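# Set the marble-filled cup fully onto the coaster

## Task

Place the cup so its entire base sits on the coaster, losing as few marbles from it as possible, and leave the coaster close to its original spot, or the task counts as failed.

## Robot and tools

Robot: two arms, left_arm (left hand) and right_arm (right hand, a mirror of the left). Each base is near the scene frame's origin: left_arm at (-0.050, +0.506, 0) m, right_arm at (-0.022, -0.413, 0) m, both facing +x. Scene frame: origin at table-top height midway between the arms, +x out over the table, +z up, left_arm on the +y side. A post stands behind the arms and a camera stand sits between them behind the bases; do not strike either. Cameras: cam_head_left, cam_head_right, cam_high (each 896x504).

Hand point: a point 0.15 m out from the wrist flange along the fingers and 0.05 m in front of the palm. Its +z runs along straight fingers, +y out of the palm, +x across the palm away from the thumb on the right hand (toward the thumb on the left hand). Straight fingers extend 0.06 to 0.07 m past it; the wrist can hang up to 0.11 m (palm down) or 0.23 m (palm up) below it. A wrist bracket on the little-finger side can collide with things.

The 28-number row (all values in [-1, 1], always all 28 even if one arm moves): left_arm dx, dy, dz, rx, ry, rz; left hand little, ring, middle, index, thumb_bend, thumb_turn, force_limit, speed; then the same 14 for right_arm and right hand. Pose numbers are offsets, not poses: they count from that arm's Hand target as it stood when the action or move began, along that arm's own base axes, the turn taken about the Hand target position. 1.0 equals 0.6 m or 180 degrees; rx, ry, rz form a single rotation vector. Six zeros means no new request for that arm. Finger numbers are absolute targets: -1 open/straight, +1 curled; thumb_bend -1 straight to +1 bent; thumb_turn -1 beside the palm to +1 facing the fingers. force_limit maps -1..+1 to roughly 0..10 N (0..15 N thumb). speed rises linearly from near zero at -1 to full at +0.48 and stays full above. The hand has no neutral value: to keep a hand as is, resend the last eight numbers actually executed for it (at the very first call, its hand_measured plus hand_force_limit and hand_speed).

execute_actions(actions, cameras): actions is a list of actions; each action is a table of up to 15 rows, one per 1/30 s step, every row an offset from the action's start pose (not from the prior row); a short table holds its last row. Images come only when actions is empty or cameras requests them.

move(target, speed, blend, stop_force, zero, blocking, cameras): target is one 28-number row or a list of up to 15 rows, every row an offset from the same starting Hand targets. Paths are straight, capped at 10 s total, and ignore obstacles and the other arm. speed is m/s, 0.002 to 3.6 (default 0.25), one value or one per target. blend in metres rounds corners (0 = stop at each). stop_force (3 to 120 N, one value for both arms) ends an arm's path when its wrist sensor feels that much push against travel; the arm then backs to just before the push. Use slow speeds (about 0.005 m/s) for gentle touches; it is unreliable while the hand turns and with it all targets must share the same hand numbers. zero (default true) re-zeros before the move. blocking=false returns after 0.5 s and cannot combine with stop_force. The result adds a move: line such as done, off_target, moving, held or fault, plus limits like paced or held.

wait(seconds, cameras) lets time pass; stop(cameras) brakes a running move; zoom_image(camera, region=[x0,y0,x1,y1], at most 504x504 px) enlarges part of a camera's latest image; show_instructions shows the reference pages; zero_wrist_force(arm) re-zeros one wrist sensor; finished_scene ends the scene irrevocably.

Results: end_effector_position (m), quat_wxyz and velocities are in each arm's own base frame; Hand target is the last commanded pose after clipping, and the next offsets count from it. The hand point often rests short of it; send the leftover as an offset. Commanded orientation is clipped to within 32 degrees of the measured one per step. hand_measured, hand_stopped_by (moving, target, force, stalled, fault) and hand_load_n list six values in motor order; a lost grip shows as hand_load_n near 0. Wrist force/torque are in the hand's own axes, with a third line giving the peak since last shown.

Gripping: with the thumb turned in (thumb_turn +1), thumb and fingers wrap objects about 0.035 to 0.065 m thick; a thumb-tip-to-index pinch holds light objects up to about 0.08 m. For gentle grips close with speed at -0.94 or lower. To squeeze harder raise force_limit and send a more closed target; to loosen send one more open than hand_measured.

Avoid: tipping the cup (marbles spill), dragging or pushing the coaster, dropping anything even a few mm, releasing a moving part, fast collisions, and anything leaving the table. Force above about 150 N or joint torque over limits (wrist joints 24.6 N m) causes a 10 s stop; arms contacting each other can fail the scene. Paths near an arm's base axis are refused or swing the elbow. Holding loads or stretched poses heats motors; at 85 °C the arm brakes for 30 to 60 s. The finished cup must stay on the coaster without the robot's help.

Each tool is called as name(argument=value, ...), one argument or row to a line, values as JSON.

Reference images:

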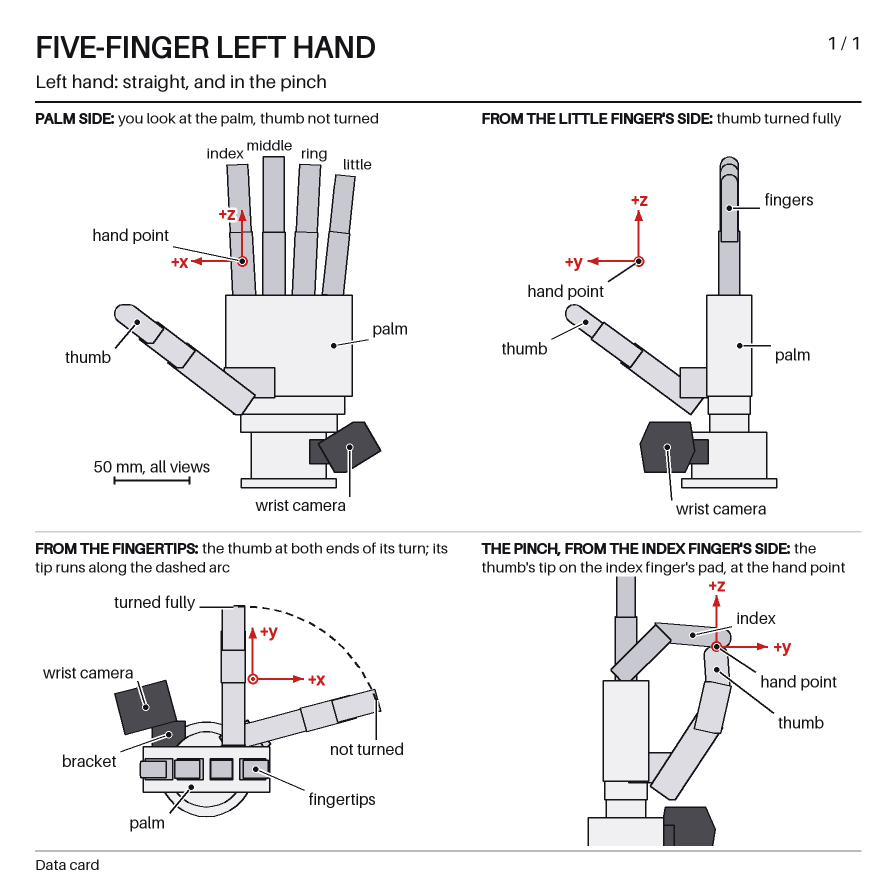

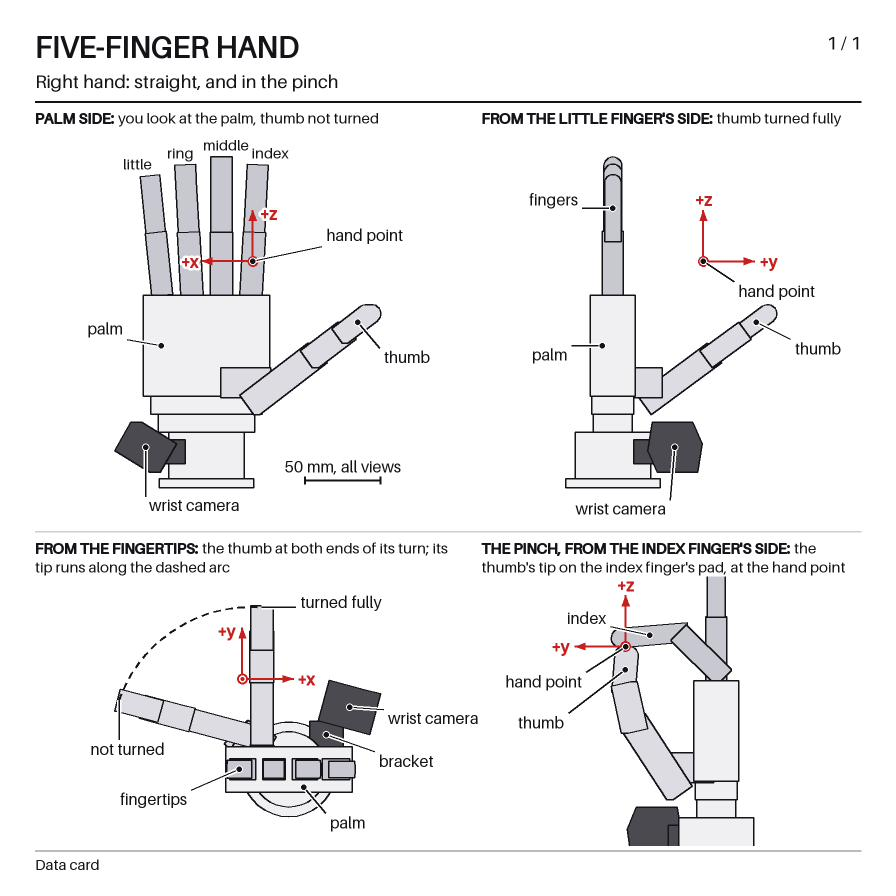

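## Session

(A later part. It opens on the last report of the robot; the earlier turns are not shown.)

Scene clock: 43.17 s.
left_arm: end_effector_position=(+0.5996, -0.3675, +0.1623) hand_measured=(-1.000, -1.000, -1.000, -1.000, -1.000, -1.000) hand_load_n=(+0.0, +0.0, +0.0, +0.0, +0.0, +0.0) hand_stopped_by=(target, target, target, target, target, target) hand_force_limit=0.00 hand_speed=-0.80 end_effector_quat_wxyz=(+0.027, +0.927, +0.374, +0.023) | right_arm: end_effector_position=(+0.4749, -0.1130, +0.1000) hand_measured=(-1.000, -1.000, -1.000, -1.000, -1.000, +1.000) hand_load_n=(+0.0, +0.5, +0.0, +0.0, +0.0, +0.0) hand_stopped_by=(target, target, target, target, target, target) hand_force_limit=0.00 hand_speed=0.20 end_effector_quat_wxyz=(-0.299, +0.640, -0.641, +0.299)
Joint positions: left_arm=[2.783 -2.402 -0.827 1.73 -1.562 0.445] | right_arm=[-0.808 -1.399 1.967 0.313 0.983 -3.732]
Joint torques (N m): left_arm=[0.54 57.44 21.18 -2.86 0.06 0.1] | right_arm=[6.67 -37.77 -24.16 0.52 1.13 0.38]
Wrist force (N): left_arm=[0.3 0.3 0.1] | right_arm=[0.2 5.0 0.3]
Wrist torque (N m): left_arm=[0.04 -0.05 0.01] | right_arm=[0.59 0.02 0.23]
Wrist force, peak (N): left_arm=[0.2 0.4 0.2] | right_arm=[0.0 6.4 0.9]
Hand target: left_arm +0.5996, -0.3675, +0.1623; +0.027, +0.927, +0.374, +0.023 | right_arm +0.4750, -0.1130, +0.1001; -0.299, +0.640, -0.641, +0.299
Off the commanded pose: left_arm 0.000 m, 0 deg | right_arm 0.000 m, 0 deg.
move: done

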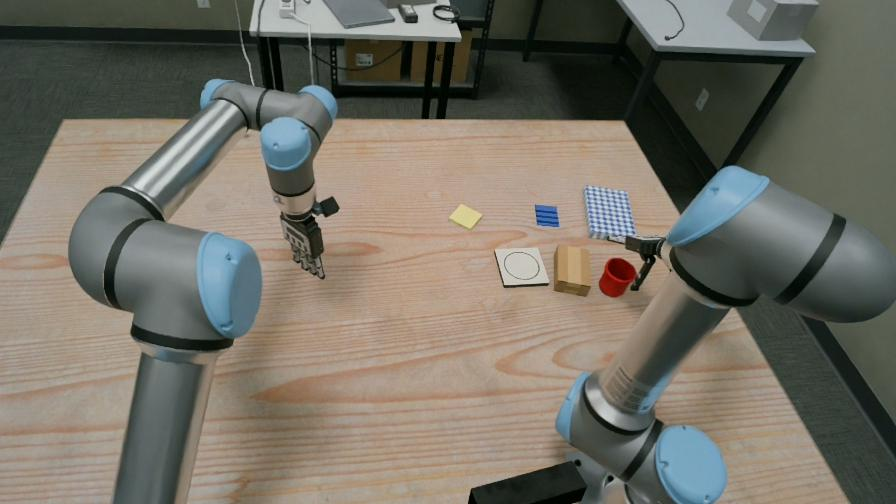

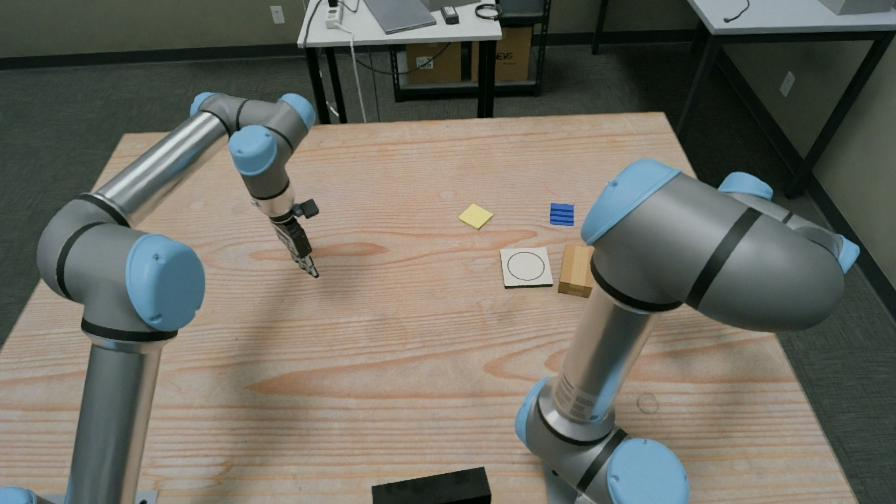

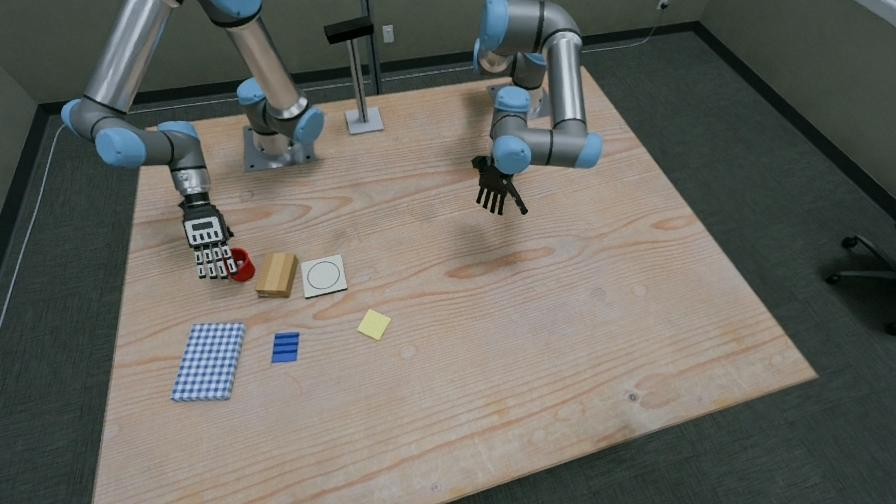

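move(
  target=[0,0,0,0,0,0,-1,-1,-1,-1,-1,-1,0,-0.8,0,-0.0042,-0.055,0,0,0,-1,-1,-1,-1,-1,1,0,0.2],
  cameras=["all"],
  speed=0.08,
)

zoom_image(
  camera="cam_high",
  region=[180, 210, 280, 310],
)

zoom_image(
  camera="cam_head_left",
  region=[580, 220, 680, 320],
)

Scene clock: 46.40 s.
left_arm: end_effector_position=(+0.5996, -0.3675, +0.1623) hand_measured=(-1.000, -1.000, -1.000, -1.000, -1.000, -1.000) hand_load_n=(+0.0, +0.0, +0.0, +0.0, +0.0, +0.5) hand_stopped_by=(target, target, target, target, target, target) hand_force_limit=0.00 hand_speed=-0.80 end_effector_quat_wxyz=(+0.027, +0.927, +0.374, +0.023) | right_arm: end_effector_position=(+0.4749, -0.1155, +0.0670) hand_measured=(-1.000, -1.000, -1.000, -1.000, -1.000, +1.000) hand_load_n=(+0.0, +0.0, +0.0, +0.0, +0.0, +0.0) hand_stopped_by=(target, target, target, target, target, target) hand_force_limit=0.00 hand_speed=0.20 end_effector_quat_wxyz=(-0.299, +0.640, -0.641, +0.299)
Joint positions: left_arm=[2.783 -2.402 -0.827 1.73 -1.562 0.445] | right_arm=[-0.814 -1.347 2.006 0.226 0.98 -3.737]
Joint torques (N m): left_arm=[0.23 56.95 20.94 -2.96 0.03 0.08] | right_arm=[4.66 -39.88 -26.3 2.79 -0.52 1.49]
Wrist force (N): left_arm=[0.2 0.3 -0.1] | right_arm=[0.2 5.1 0.1]
Wrist torque (N m): left_arm=[0.04 -0.05 0.00] | right_arm=[0.61 0.00 0.41]
Wrist force, peak (N): left_arm=[0.4 0.5 0.0] | right_arm=[0.0 5.8 0.6]
Hand target: left_arm +0.5996, -0.3675, +0.1623; +0.027, +0.927, +0.374, +0.023 | right_arm +0.4750, -0.1155, +0.0671; -0.299, +0.640, -0.641, +0.299
Off the commanded pose: left_arm 0.000 m, 0 deg | right_arm 0.000 m, 0 deg.
move: done

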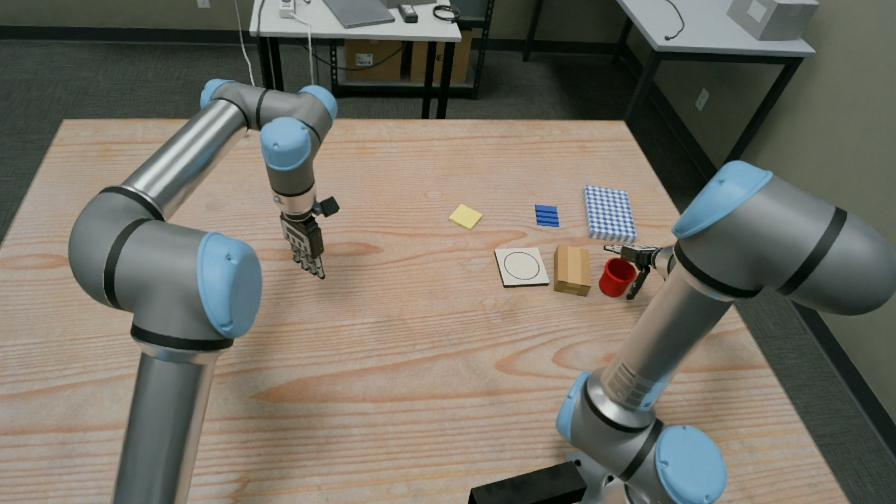

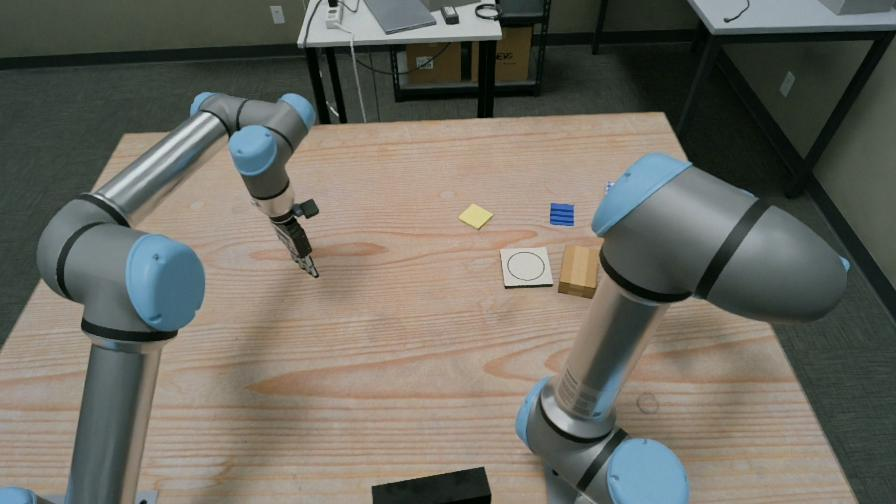

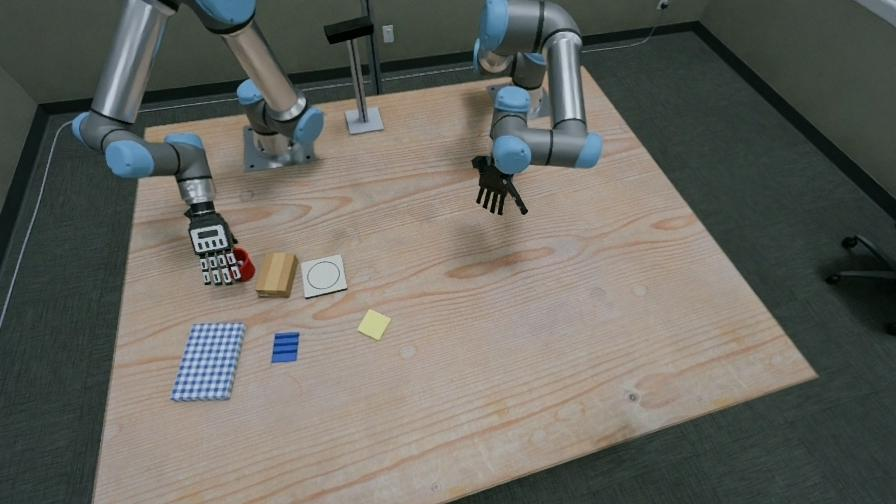

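Scaled by 5.040 from the camera's image (finer frame: 1280x720).

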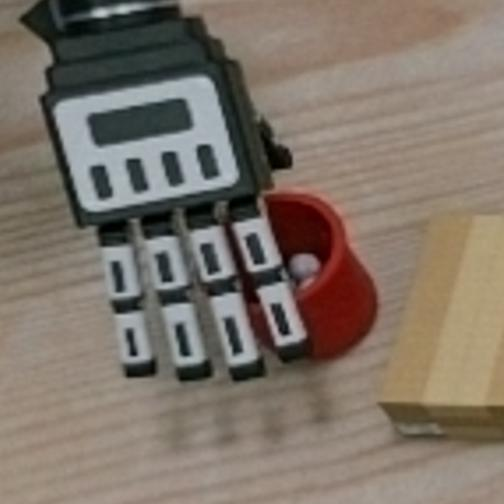

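Scaled by 5.040 from the camera's image (finer frame: 1280x720).

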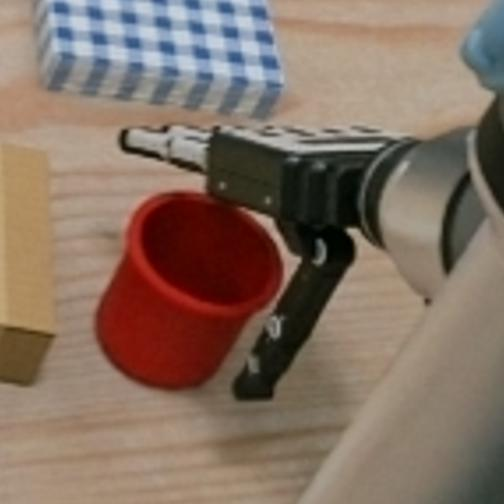

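move(
  target=[0,0,0,0,0,0,-1,-1,-1,-1,-1,-1,0,-0.8,0.0125,0,-0.0117,0,0.0389,0,-1,-1,-1,-1,-1,1,0,0.2],
  cameras=["all"],
  speed=0.05,
)

zoom_image(
  camera="cam_high",
  region=[180, 210, 280, 310],
)

zoom_image(
  camera="cam_head_left",
  region=[580, 220, 680, 320],
)

Scene clock: 56.07 s.
left_arm: end_effector_position=(+0.5996, -0.3675, +0.1623) hand_measured=(-1.000, -1.000, -1.000, -1.000, -1.000, -1.000) hand_load_n=(+0.0, +0.0, +0.0, +0.0, +0.0, +0.0) hand_stopped_by=(target, target, target, target, target, target) hand_force_limit=0.00 hand_speed=-0.80 end_effector_quat_wxyz=(+0.027, +0.927, +0.374, +0.023) | right_arm: end_effector_position=(+0.4825, -0.1155, +0.0600) hand_measured=(-1.000, -1.000, -1.000, -1.000, -1.000, +1.000) hand_load_n=(+0.0, +0.0, +0.0, +0.0, +0.0, +0.0) hand_stopped_by=(target, target, target, target, target, target) hand_force_limit=0.00 hand_speed=0.20 end_effector_quat_wxyz=(-0.260, +0.657, -0.658, +0.259)
Joint positions: left_arm=[2.783 -2.402 -0.827 1.73 -1.562 0.445] | right_arm=[-0.744 -1.274 1.896 0.347 1.09 -3.732]
Joint torques (N m): left_arm=[0.28 57.5 21.7 -3.09 0.06 0.14] | right_arm=[-6.79 -41.91 -5.07 -0.97 -1.71 0.69]
Wrist force (N): left_arm=[0.0 0.2 0.1] | right_arm=[0.2 5.2 0.1]
Wrist torque (N m): left_arm=[0.02 -0.01 0.00] | right_arm=[0.63 0.02 0.19]
Wrist force, peak (N): left_arm=[0.4 0.5 0.0] | right_arm=[0.0 5.4 0.3]
Hand target: left_arm +0.5996, -0.3675, +0.1623; +0.027, +0.927, +0.374, +0.023 | right_arm +0.4825, -0.1155, +0.0601; -0.260, +0.657, -0.658, +0.259
Off the commanded pose: left_arm 0.000 m, 0 deg | right_arm 0.000 m, 0 deg.
move: done

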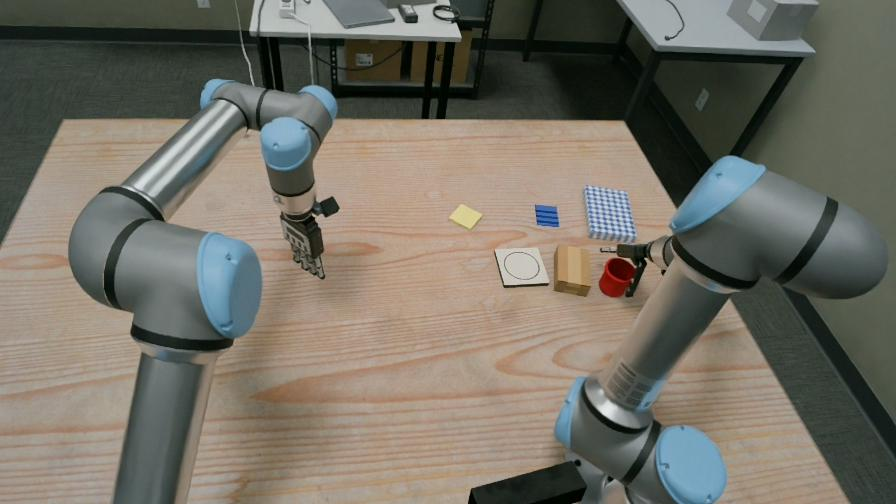

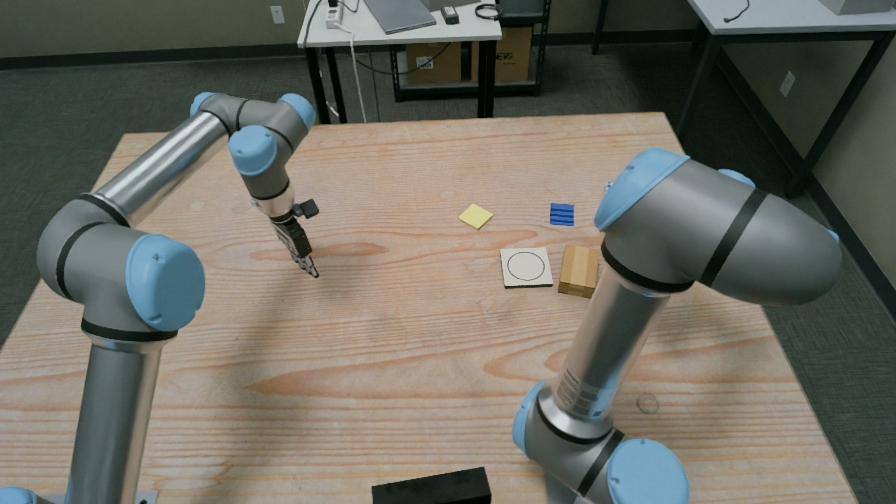

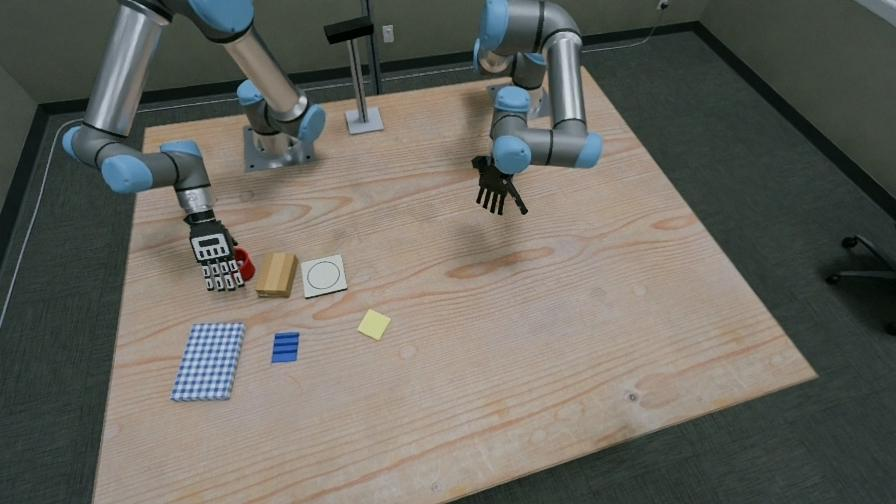

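Scaled by 5.040 from the camera's image (finer frame: 1280x720).

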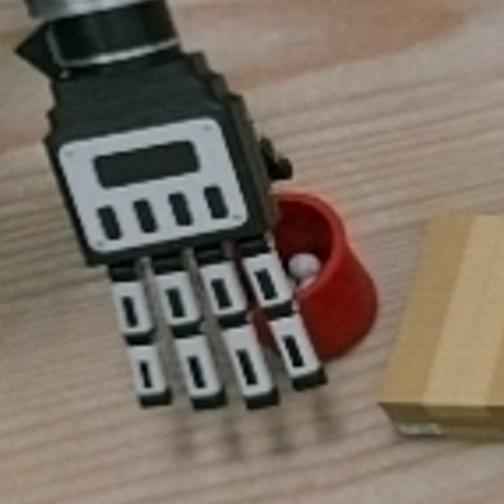

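Scaled by 5.040 from the camera's image (finer frame: 1280x720).

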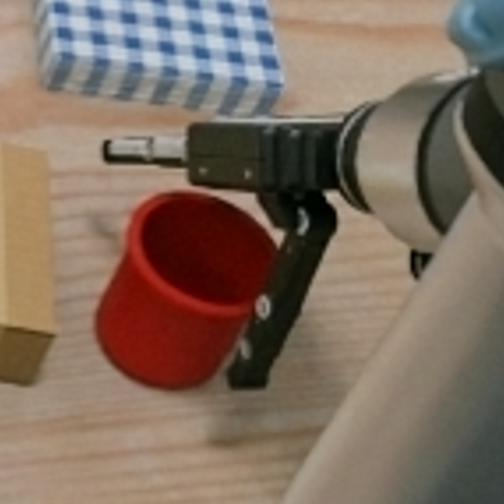

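move(
  target=[
    [0,0,0,0,0,0,-1,-1,-1,-1,-1,-1,0,-0.8,0.005,0.0042,-0.0067,0,0,0,-1,-1,-1,-1,-1,1,0,0.2],
    [0,0,0,0,0,0,-1,-1,-1,-1,-1,-1,0,-0.8,0.005,0.0042,-0.0067,0,0,0,-1,-1,-0.1,-0.1,-0.4,1,-0.4,-0.88],
  ],
  cameras=["all"],
  speed=0.05,
)

zoom_image(
  camera="cam_high",
  region=[180, 210, 280, 310],
)

zoom_image(
  camera="cam_head_left",
  region=[580, 220, 680, 320],
)

Scene clock: 60.83 s.
left_arm: end_effector_position=(+0.5996, -0.3675, +0.1623) hand_measured=(-1.000, -1.000, -1.000, -1.000, -1.000, -1.000) hand_load_n=(+0.0, +0.0, +0.0, +0.0, +0.0, +0.0) hand_stopped_by=(target, target, target, target, target, target) hand_force_limit=0.00 hand_speed=-0.80 end_effector_quat_wxyz=(+0.027, +0.927, +0.374, +0.023) | right_arm: end_effector_position=(+0.4855, -0.1130, +0.0560) hand_measured=(-1.000, -1.000, -0.366, -0.332, -0.678, +1.000) hand_load_n=(+0.0, +0.0, +2.0, +3.5, +8.0, +0.5) hand_stopped_by=(target, target, force, force, force, target) hand_force_limit=-0.40 hand_speed=-0.88 end_effector_quat_wxyz=(-0.260, +0.657, -0.658, +0.259)
Joint positions: left_arm=[2.783 -2.402 -0.827 1.73 -1.562 0.445] | right_arm=[-0.734 -1.266 1.896 0.334 1.096 -3.723]
Joint torques (N m): left_arm=[0.88 57.97 22.1 -3.16 -0.06 0.15] | right_arm=[-7.08 -41.49 -25.1 2.97 -1.51 -1.18]
Wrist force (N): left_arm=[0.2 0.3 0.0] | right_arm=[-0.1 5.2 0.5]
Wrist torque (N m): left_arm=[0.04 -0.04 0.00] | right_arm=[0.59 0.05 0.28]
Wrist force, peak (N): left_arm=[0.6 0.3 0.0] | right_arm=[0.2 5.3 0.1]
Hand target: left_arm +0.5996, -0.3675, +0.1623; +0.027, +0.927, +0.374, +0.023 | right_arm +0.4855, -0.1130, +0.0560; -0.260, +0.657, -0.658, +0.259
Off the commanded pose: left_arm 0.000 m, 0 deg | right_arm 0.000 m, 0 deg.
move: done

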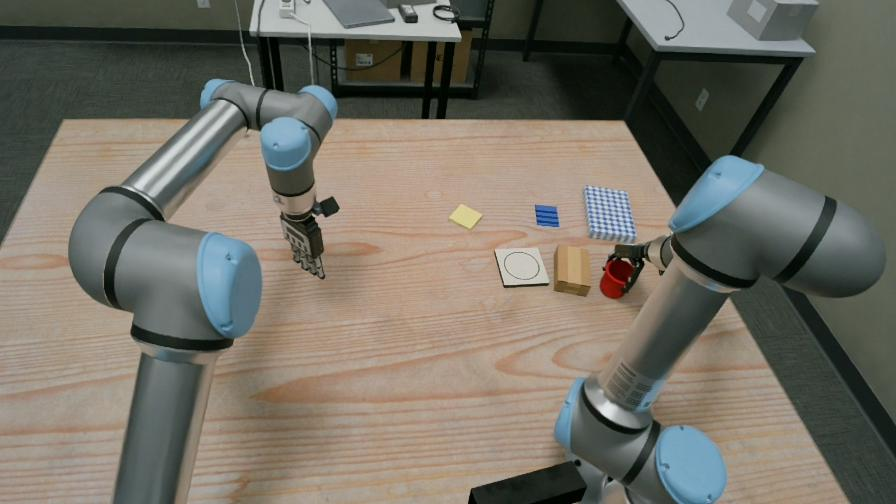

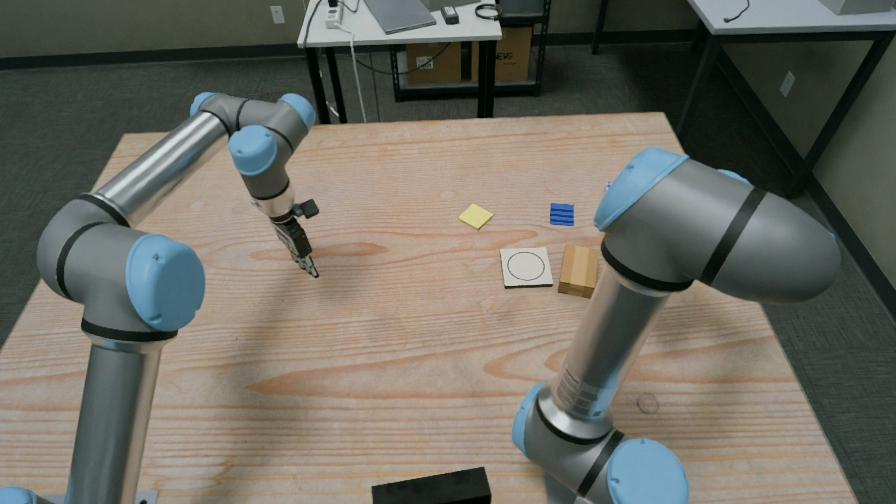

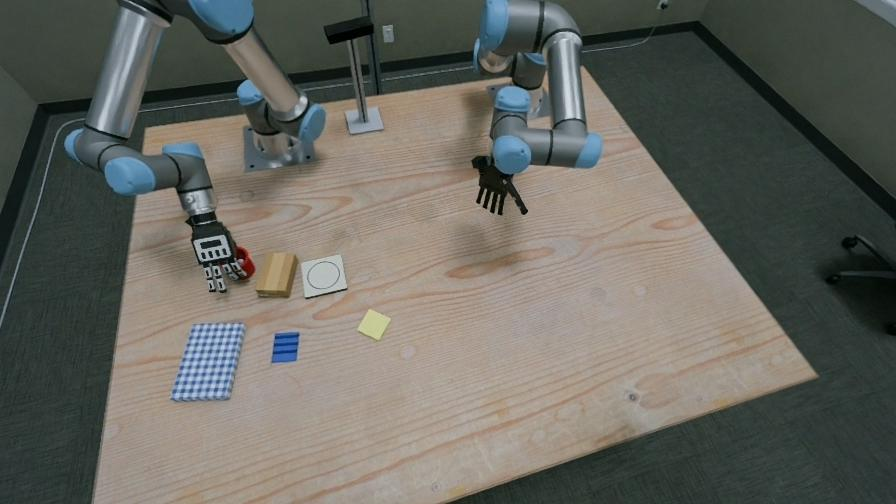

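Scaled by 5.040 from the camera's image (finer frame: 1280x720).

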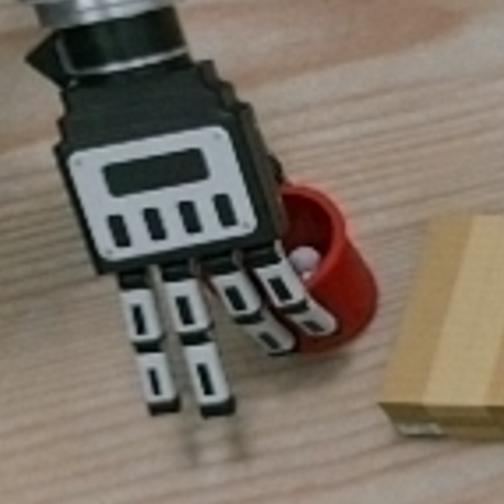

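Scaled by 5.040 from the camera's image (finer frame: 1280x720).

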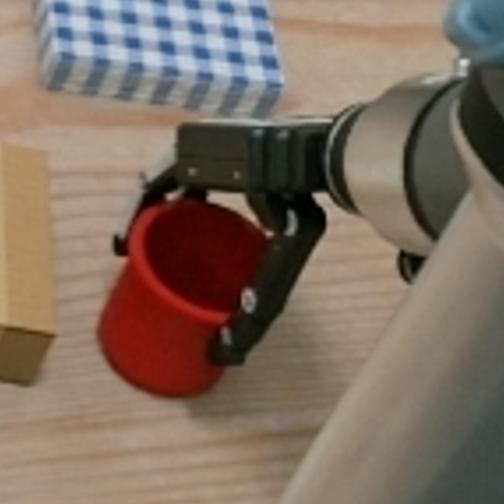

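move(
  target=[0,0,0,0,0,0,-1,-1,-1,-1,-1,-1,0,-0.8,0,0,0.05,0,0,0,-1,-1,-0.1,-0.1,-0.4,1,-0.4,-0.88],
  cameras=["all"],
  speed=0.03,
)

zoom_image(
  camera="cam_high",
  region=[180, 210, 280, 310],
)

zoom_image(
  camera="cam_head_left",
  region=[580, 220, 680, 320],
)

Scene clock: 65.00 s.
left_arm: end_effector_position=(+0.5996, -0.3675, +0.1623) hand_measured=(-1.000, -1.000, -1.000, -1.000, -1.000, -1.000) hand_load_n=(+0.0, +0.0, +0.0, +0.0, +0.0, +0.0) hand_stopped_by=(target, target, target, target, target, target) hand_force_limit=0.00 hand_speed=-0.80 end_effector_quat_wxyz=(+0.027, +0.927, +0.374, +0.023) | right_arm: end_effector_position=(+0.4856, -0.1131, +0.0863) hand_measured=(-1.000, -1.000, -0.366, -0.332, -0.678, +1.000) hand_load_n=(+0.0, +0.0, +2.0, +3.5, +8.0, +0.5) hand_stopped_by=(target, target, force, force, force, target) hand_force_limit=-0.40 hand_speed=-0.88 end_effector_quat_wxyz=(-0.260, +0.657, -0.658, +0.260) end_effector_velocity=(+0.001, +0.000, -0.001) end_effector_angular_velocity=(-0.002, -0.003, -0.001)
Joint positions: left_arm=[2.783 -2.402 -0.827 1.73 -1.562 0.445] | right_arm=[-0.734 -1.307 1.86 0.411 1.096 -3.723]
Joint velocities: left_arm=[within noise] | right_arm=[0 0.001 0.002 -0.006 0 0.001]
Joint torques (N m): left_arm=[0.41 57.83 23.1 -3.22 -0.06 0.24] | right_arm=[-5.85 -16.23 -7.86 -1.35 -1.44 0.92]
Wrist force (N): left_arm=[0.1 0.4 0.0] | right_arm=[0.2 5.5 0.5]
Wrist torque (N m): left_arm=[0.06 -0.02 -0.01] | right_arm=[0.64 -0.01 0.31]
Wrist force, peak (N): left_arm=[0.4 0.5 0.0] | right_arm=[0.2 5.6 0.7]
Hand target: left_arm +0.5996, -0.3675, +0.1623; +0.027, +0.927, +0.374, +0.023 | right_arm +0.4855, -0.1130, +0.0860; -0.260, +0.657, -0.658, +0.259
Off the commanded pose: left_arm 0.000 m, 0 deg | right_arm 0.000 m, 0 deg.
move: done

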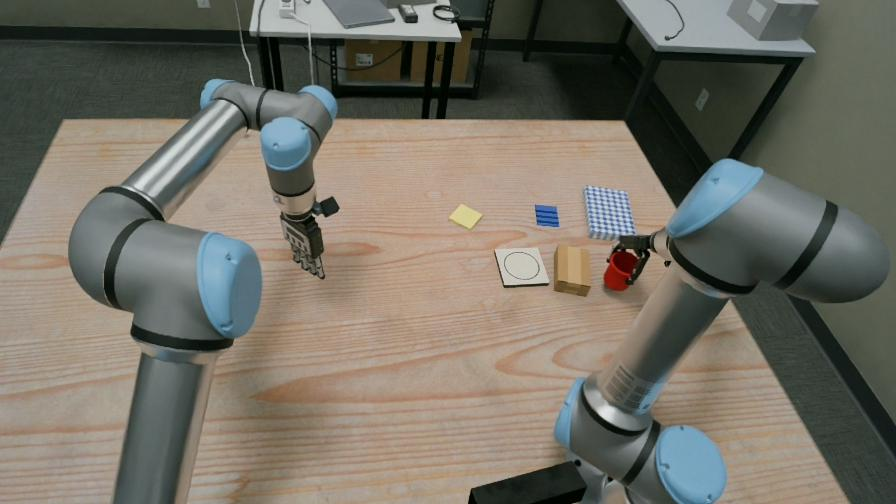

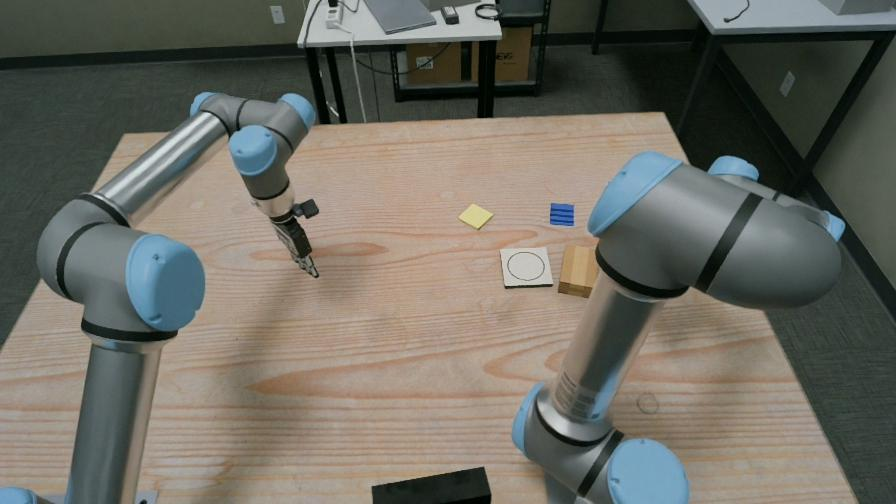

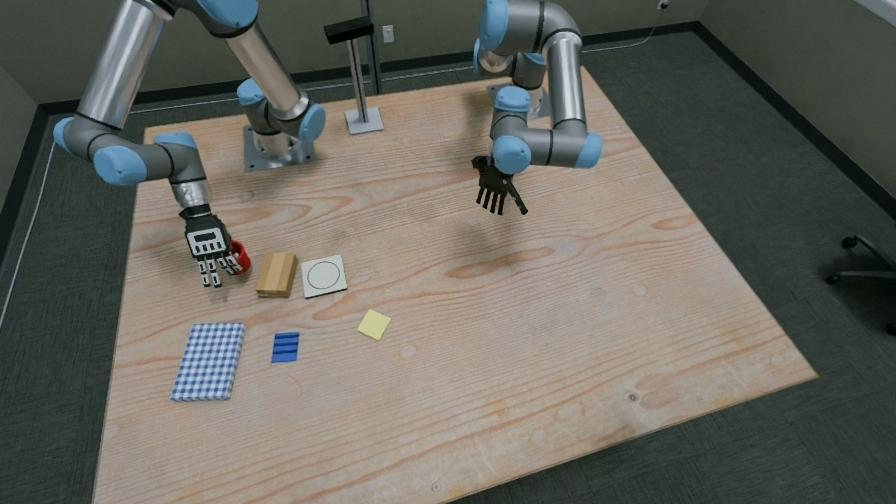

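Scaled by 5.040 from the camera's image (finer frame: 1280x720).

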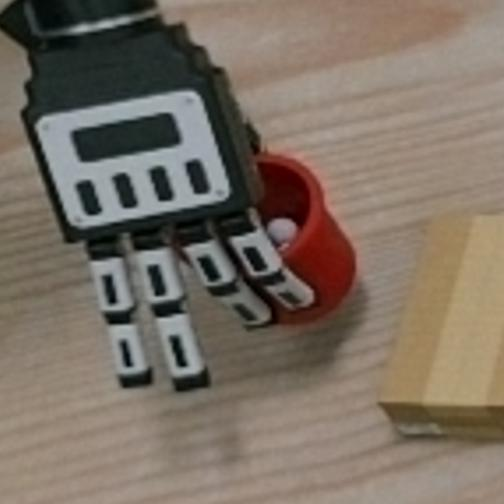

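Scaled by 5.040 from the camera's image (finer frame: 1280x720).

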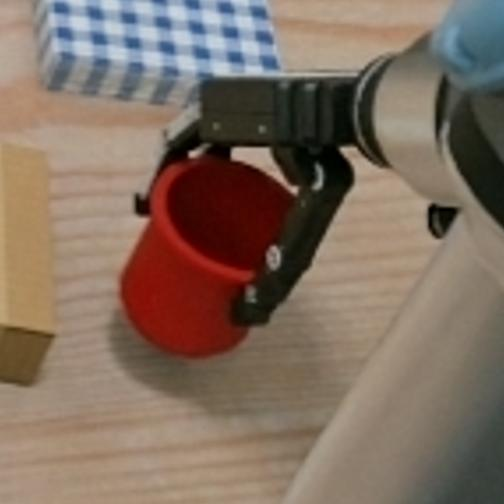

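move(
  target=[
    [0,0,0,0,0,0,-1,-1,-1,-1,-1,-1,0,-0.8,0,0,0.1,0,0,0,-1,-1,-0.1,-0.1,-0.4,1,-0.4,-0.88],
    [0,0,0,0,0,0,-1,-1,-1,-1,-1,-1,0,-0.8,0.08,0.333,0.1,0,0,0,-1,-1,-0.1,-0.1,-0.4,1,-0.4,-0.88],
  ],
  blend=0.03,
  cameras=["all"],
  speed=0.12,
)

zoom_image(
  camera="cam_high",
  region=[240, 190, 360, 310],
)

zoom_image(
  camera="cam_head_left",
  region=[480, 200, 600, 320],
)

Scene clock: 68.53 s.
left_arm: end_effector_position=(+0.5996, -0.3675, +0.1623) hand_measured=(-1.000, -1.000, -1.000, -1.000, -1.000, -1.000) hand_load_n=(+0.0, +0.0, +0.0, +0.0, +0.0, +0.0) hand_stopped_by=(target, target, target, target, target, target) hand_force_limit=0.00 hand_speed=-0.80 end_effector_quat_wxyz=(+0.027, +0.927, +0.374, +0.023) | right_arm: end_effector_position=(+0.5335, +0.0867, +0.1460) hand_measured=(-1.000, -1.000, -0.366, -0.332, -0.678, +1.000) hand_load_n=(+0.0, +0.0, +2.0, +3.0, +8.0, +0.5) hand_stopped_by=(target, target, force, force, force, target) hand_force_limit=-0.40 hand_speed=-0.88 end_effector_quat_wxyz=(-0.260, +0.657, -0.658, +0.259)
Joint positions: left_arm=[2.783 -2.402 -0.827 1.73 -1.562 0.445] | right_arm=[-0.194 -1.345 1.708 0.465 1.439 -3.283]
Joint torques (N m): left_arm=[0.19 58.02 22.98 -3.37 -0.1 0.19] | right_arm=[5.52 -43.56 -8.16 2.58 -0.42 0.08]
Wrist force (N): left_arm=[0.3 0.2 0.0] | right_arm=[-0.1 5.1 0.5]
Wrist torque (N m): left_arm=[0.03 -0.05 0.01] | right_arm=[0.55 0.07 0.37]
Wrist force, peak (N): left_arm=[0.4 0.5 0.3] | right_arm=[0.1 6.4 1.5]
Hand target: left_arm +0.5996, -0.3675, +0.1623; +0.027, +0.927, +0.374, +0.023 | right_arm +0.5335, +0.0868, +0.1460; -0.260, +0.657, -0.658, +0.259
Off the commanded pose: left_arm 0.000 m, 0 deg | right_arm 0.000 m, 0 deg.
move: done

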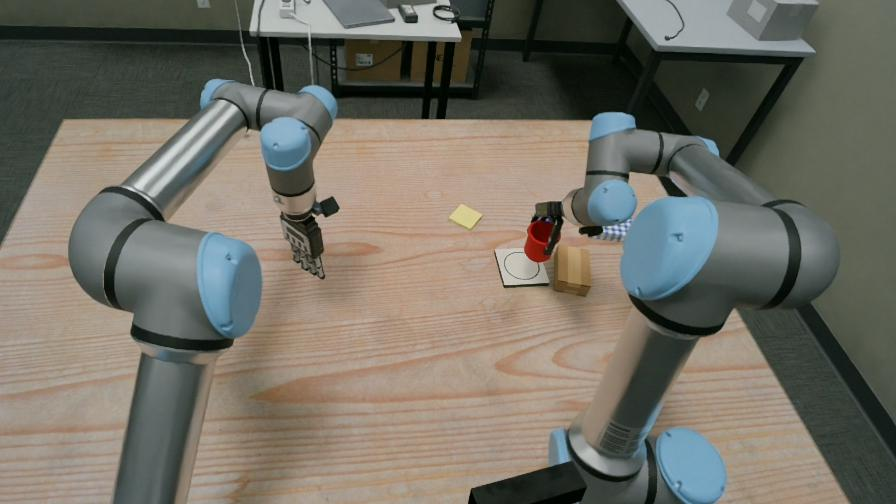

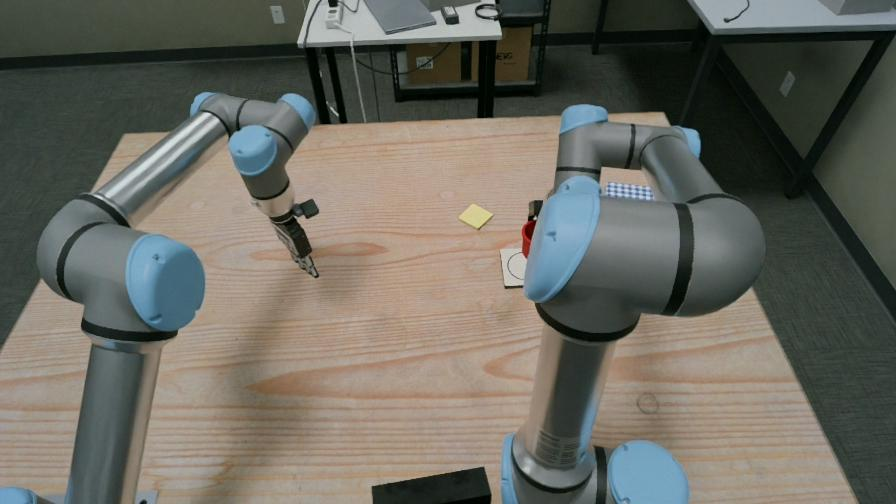

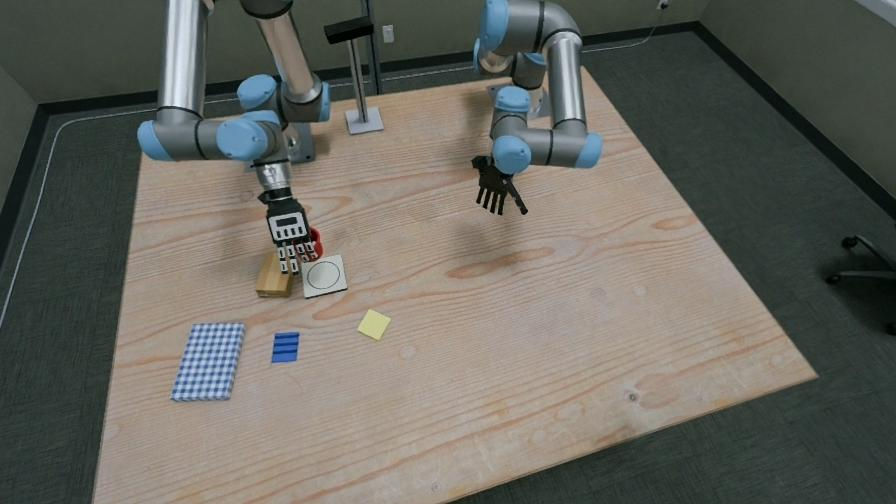

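Scaled by 4.200 from the camera's image (finer frame: 1280x720).

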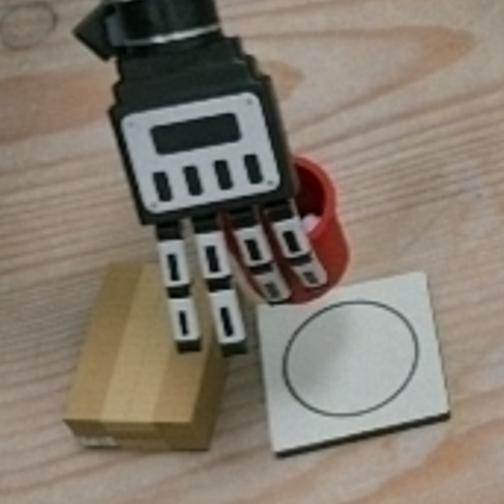

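Scaled by 4.200 from the camera's image (finer frame: 1280x720).

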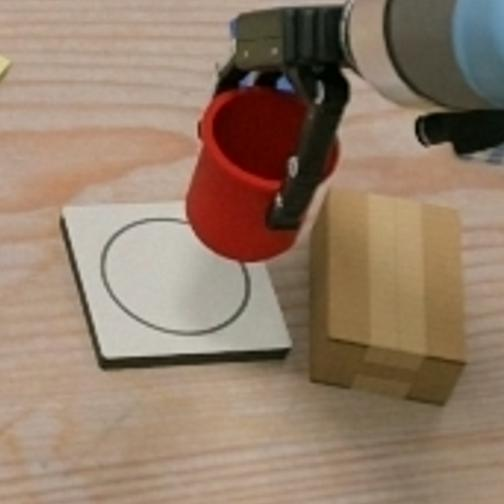

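move(
  target=[0,0,0,0,0,0,-1,-1,-1,-1,-1,-1,0,-0.8,0.0433,0.0233,-0.0833,0,0,0,-1,-1,-0.1,-0.1,-0.4,1,-0.4,-0.88],
  cameras=["all"],
  speed=0.08,
)

zoom_image(
  camera="cam_high",
  region=[260, 210, 360, 310],
)

zoom_image(
  camera="cam_head_left",
  region=[480, 210, 580, 310],
)

zoom_image(
  camera="cam_head_right",
  region=[480, 210, 580, 310],
)

Scene clock: 74.17 s.
left_arm: end_effector_position=(+0.5996, -0.3675, +0.1623) hand_measured=(-1.000, -1.000, -1.000, -1.000, -1.000, -1.000) hand_load_n=(+0.0, +0.0, +0.0, +0.0, +0.0, +0.0) hand_stopped_by=(target, target, target, target, target, target) hand_force_limit=0.00 hand_speed=-0.80 end_effector_quat_wxyz=(+0.027, +0.927, +0.374, +0.023) | right_arm: end_effector_position=(+0.5595, +0.1008, +0.0960) hand_measured=(-1.000, -1.000, -0.366, -0.332, -0.678, +1.000) hand_load_n=(+0.0, +0.0, +2.0, +3.5, +8.0, +0.0) hand_stopped_by=(target, target, force, force, force, target) hand_force_limit=-0.40 hand_speed=-0.88 end_effector_quat_wxyz=(-0.260, +0.657, -0.658, +0.259)
Joint positions: left_arm=[2.783 -2.402 -0.827 1.73 -1.562 0.445] | right_arm=[-0.149 -1.234 1.7 0.359 1.47 -3.249]
Joint torques (N m): left_arm=[0.38 58.59 23.73 -3.43 -0.09 0.24] | right_arm=[-7.6 -46.28 -15.15 2.32 -1.36 -1.11]
Wrist force (N): left_arm=[0.2 0.3 0.0] | right_arm=[-0.1 4.9 0.7]
Wrist torque (N m): left_arm=[0.04 -0.05 0.01] | right_arm=[0.52 0.04 0.19]
Wrist force, peak (N): left_arm=[0.1 0.5 0.0] | right_arm=[-0.2 5.4 1.6]
Hand target: left_arm +0.5996, -0.3675, +0.1623; +0.027, +0.927, +0.374, +0.023 | right_arm +0.5595, +0.1008, +0.0961; -0.260, +0.657, -0.658, +0.259
Off the commanded pose: left_arm 0.000 m, 0 deg | right_arm 0.000 m, 0 deg.
move: done

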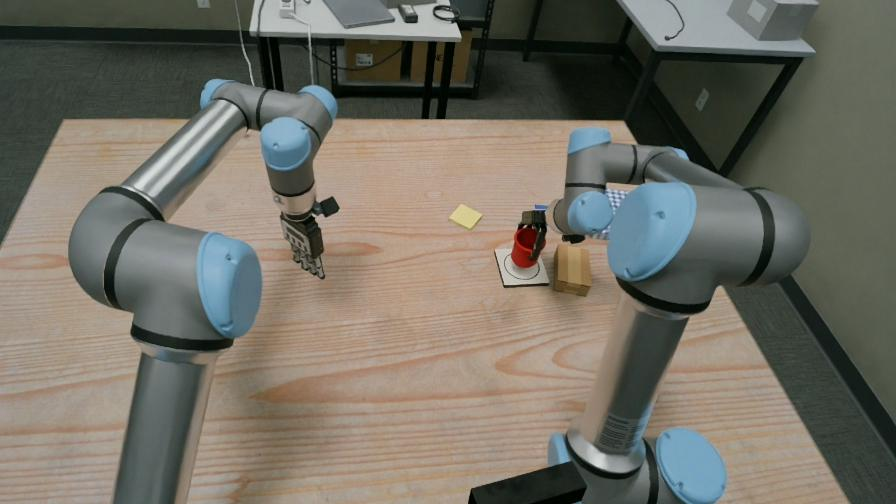

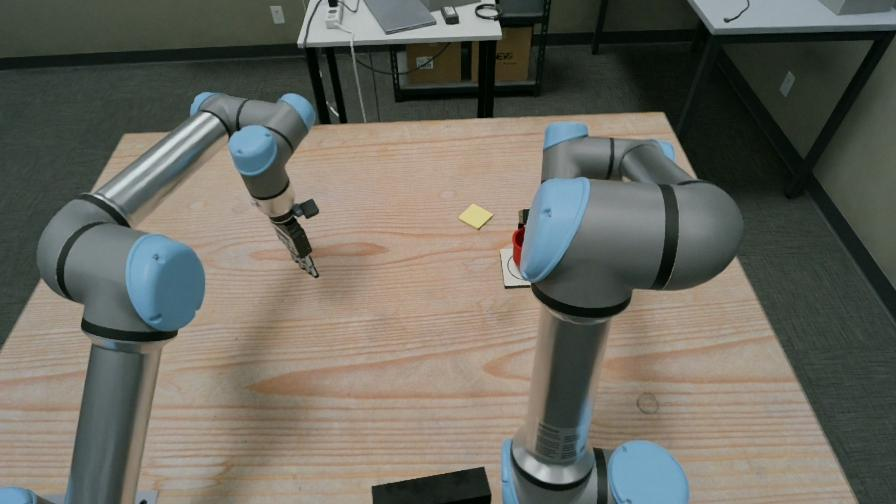

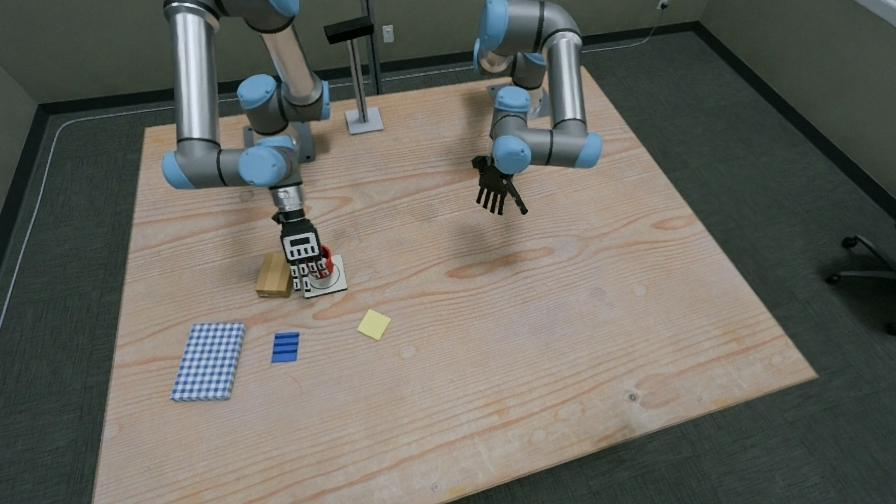

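Scaled by 5.040 from the camera's image (finer frame: 1280x720).

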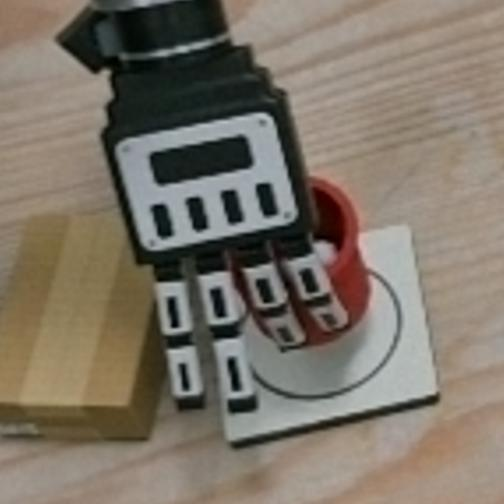

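Scaled by 5.040 from the camera's image (finer frame: 1280x720).

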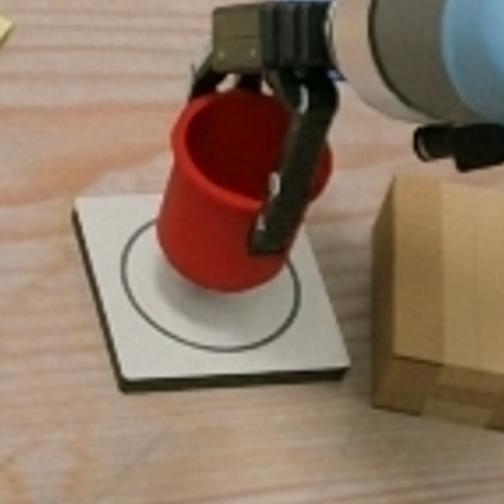

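Scaled by 5.040 from the camera's image (finer frame: 1280x720).

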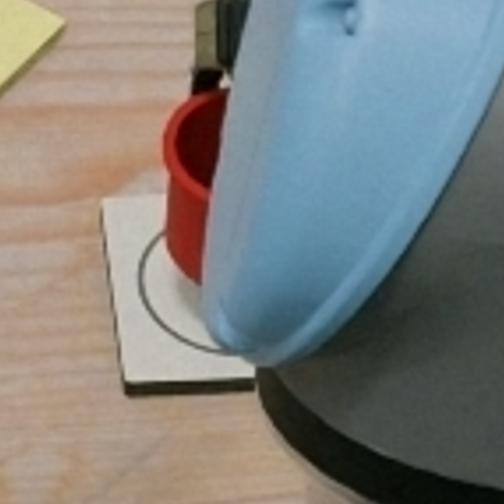

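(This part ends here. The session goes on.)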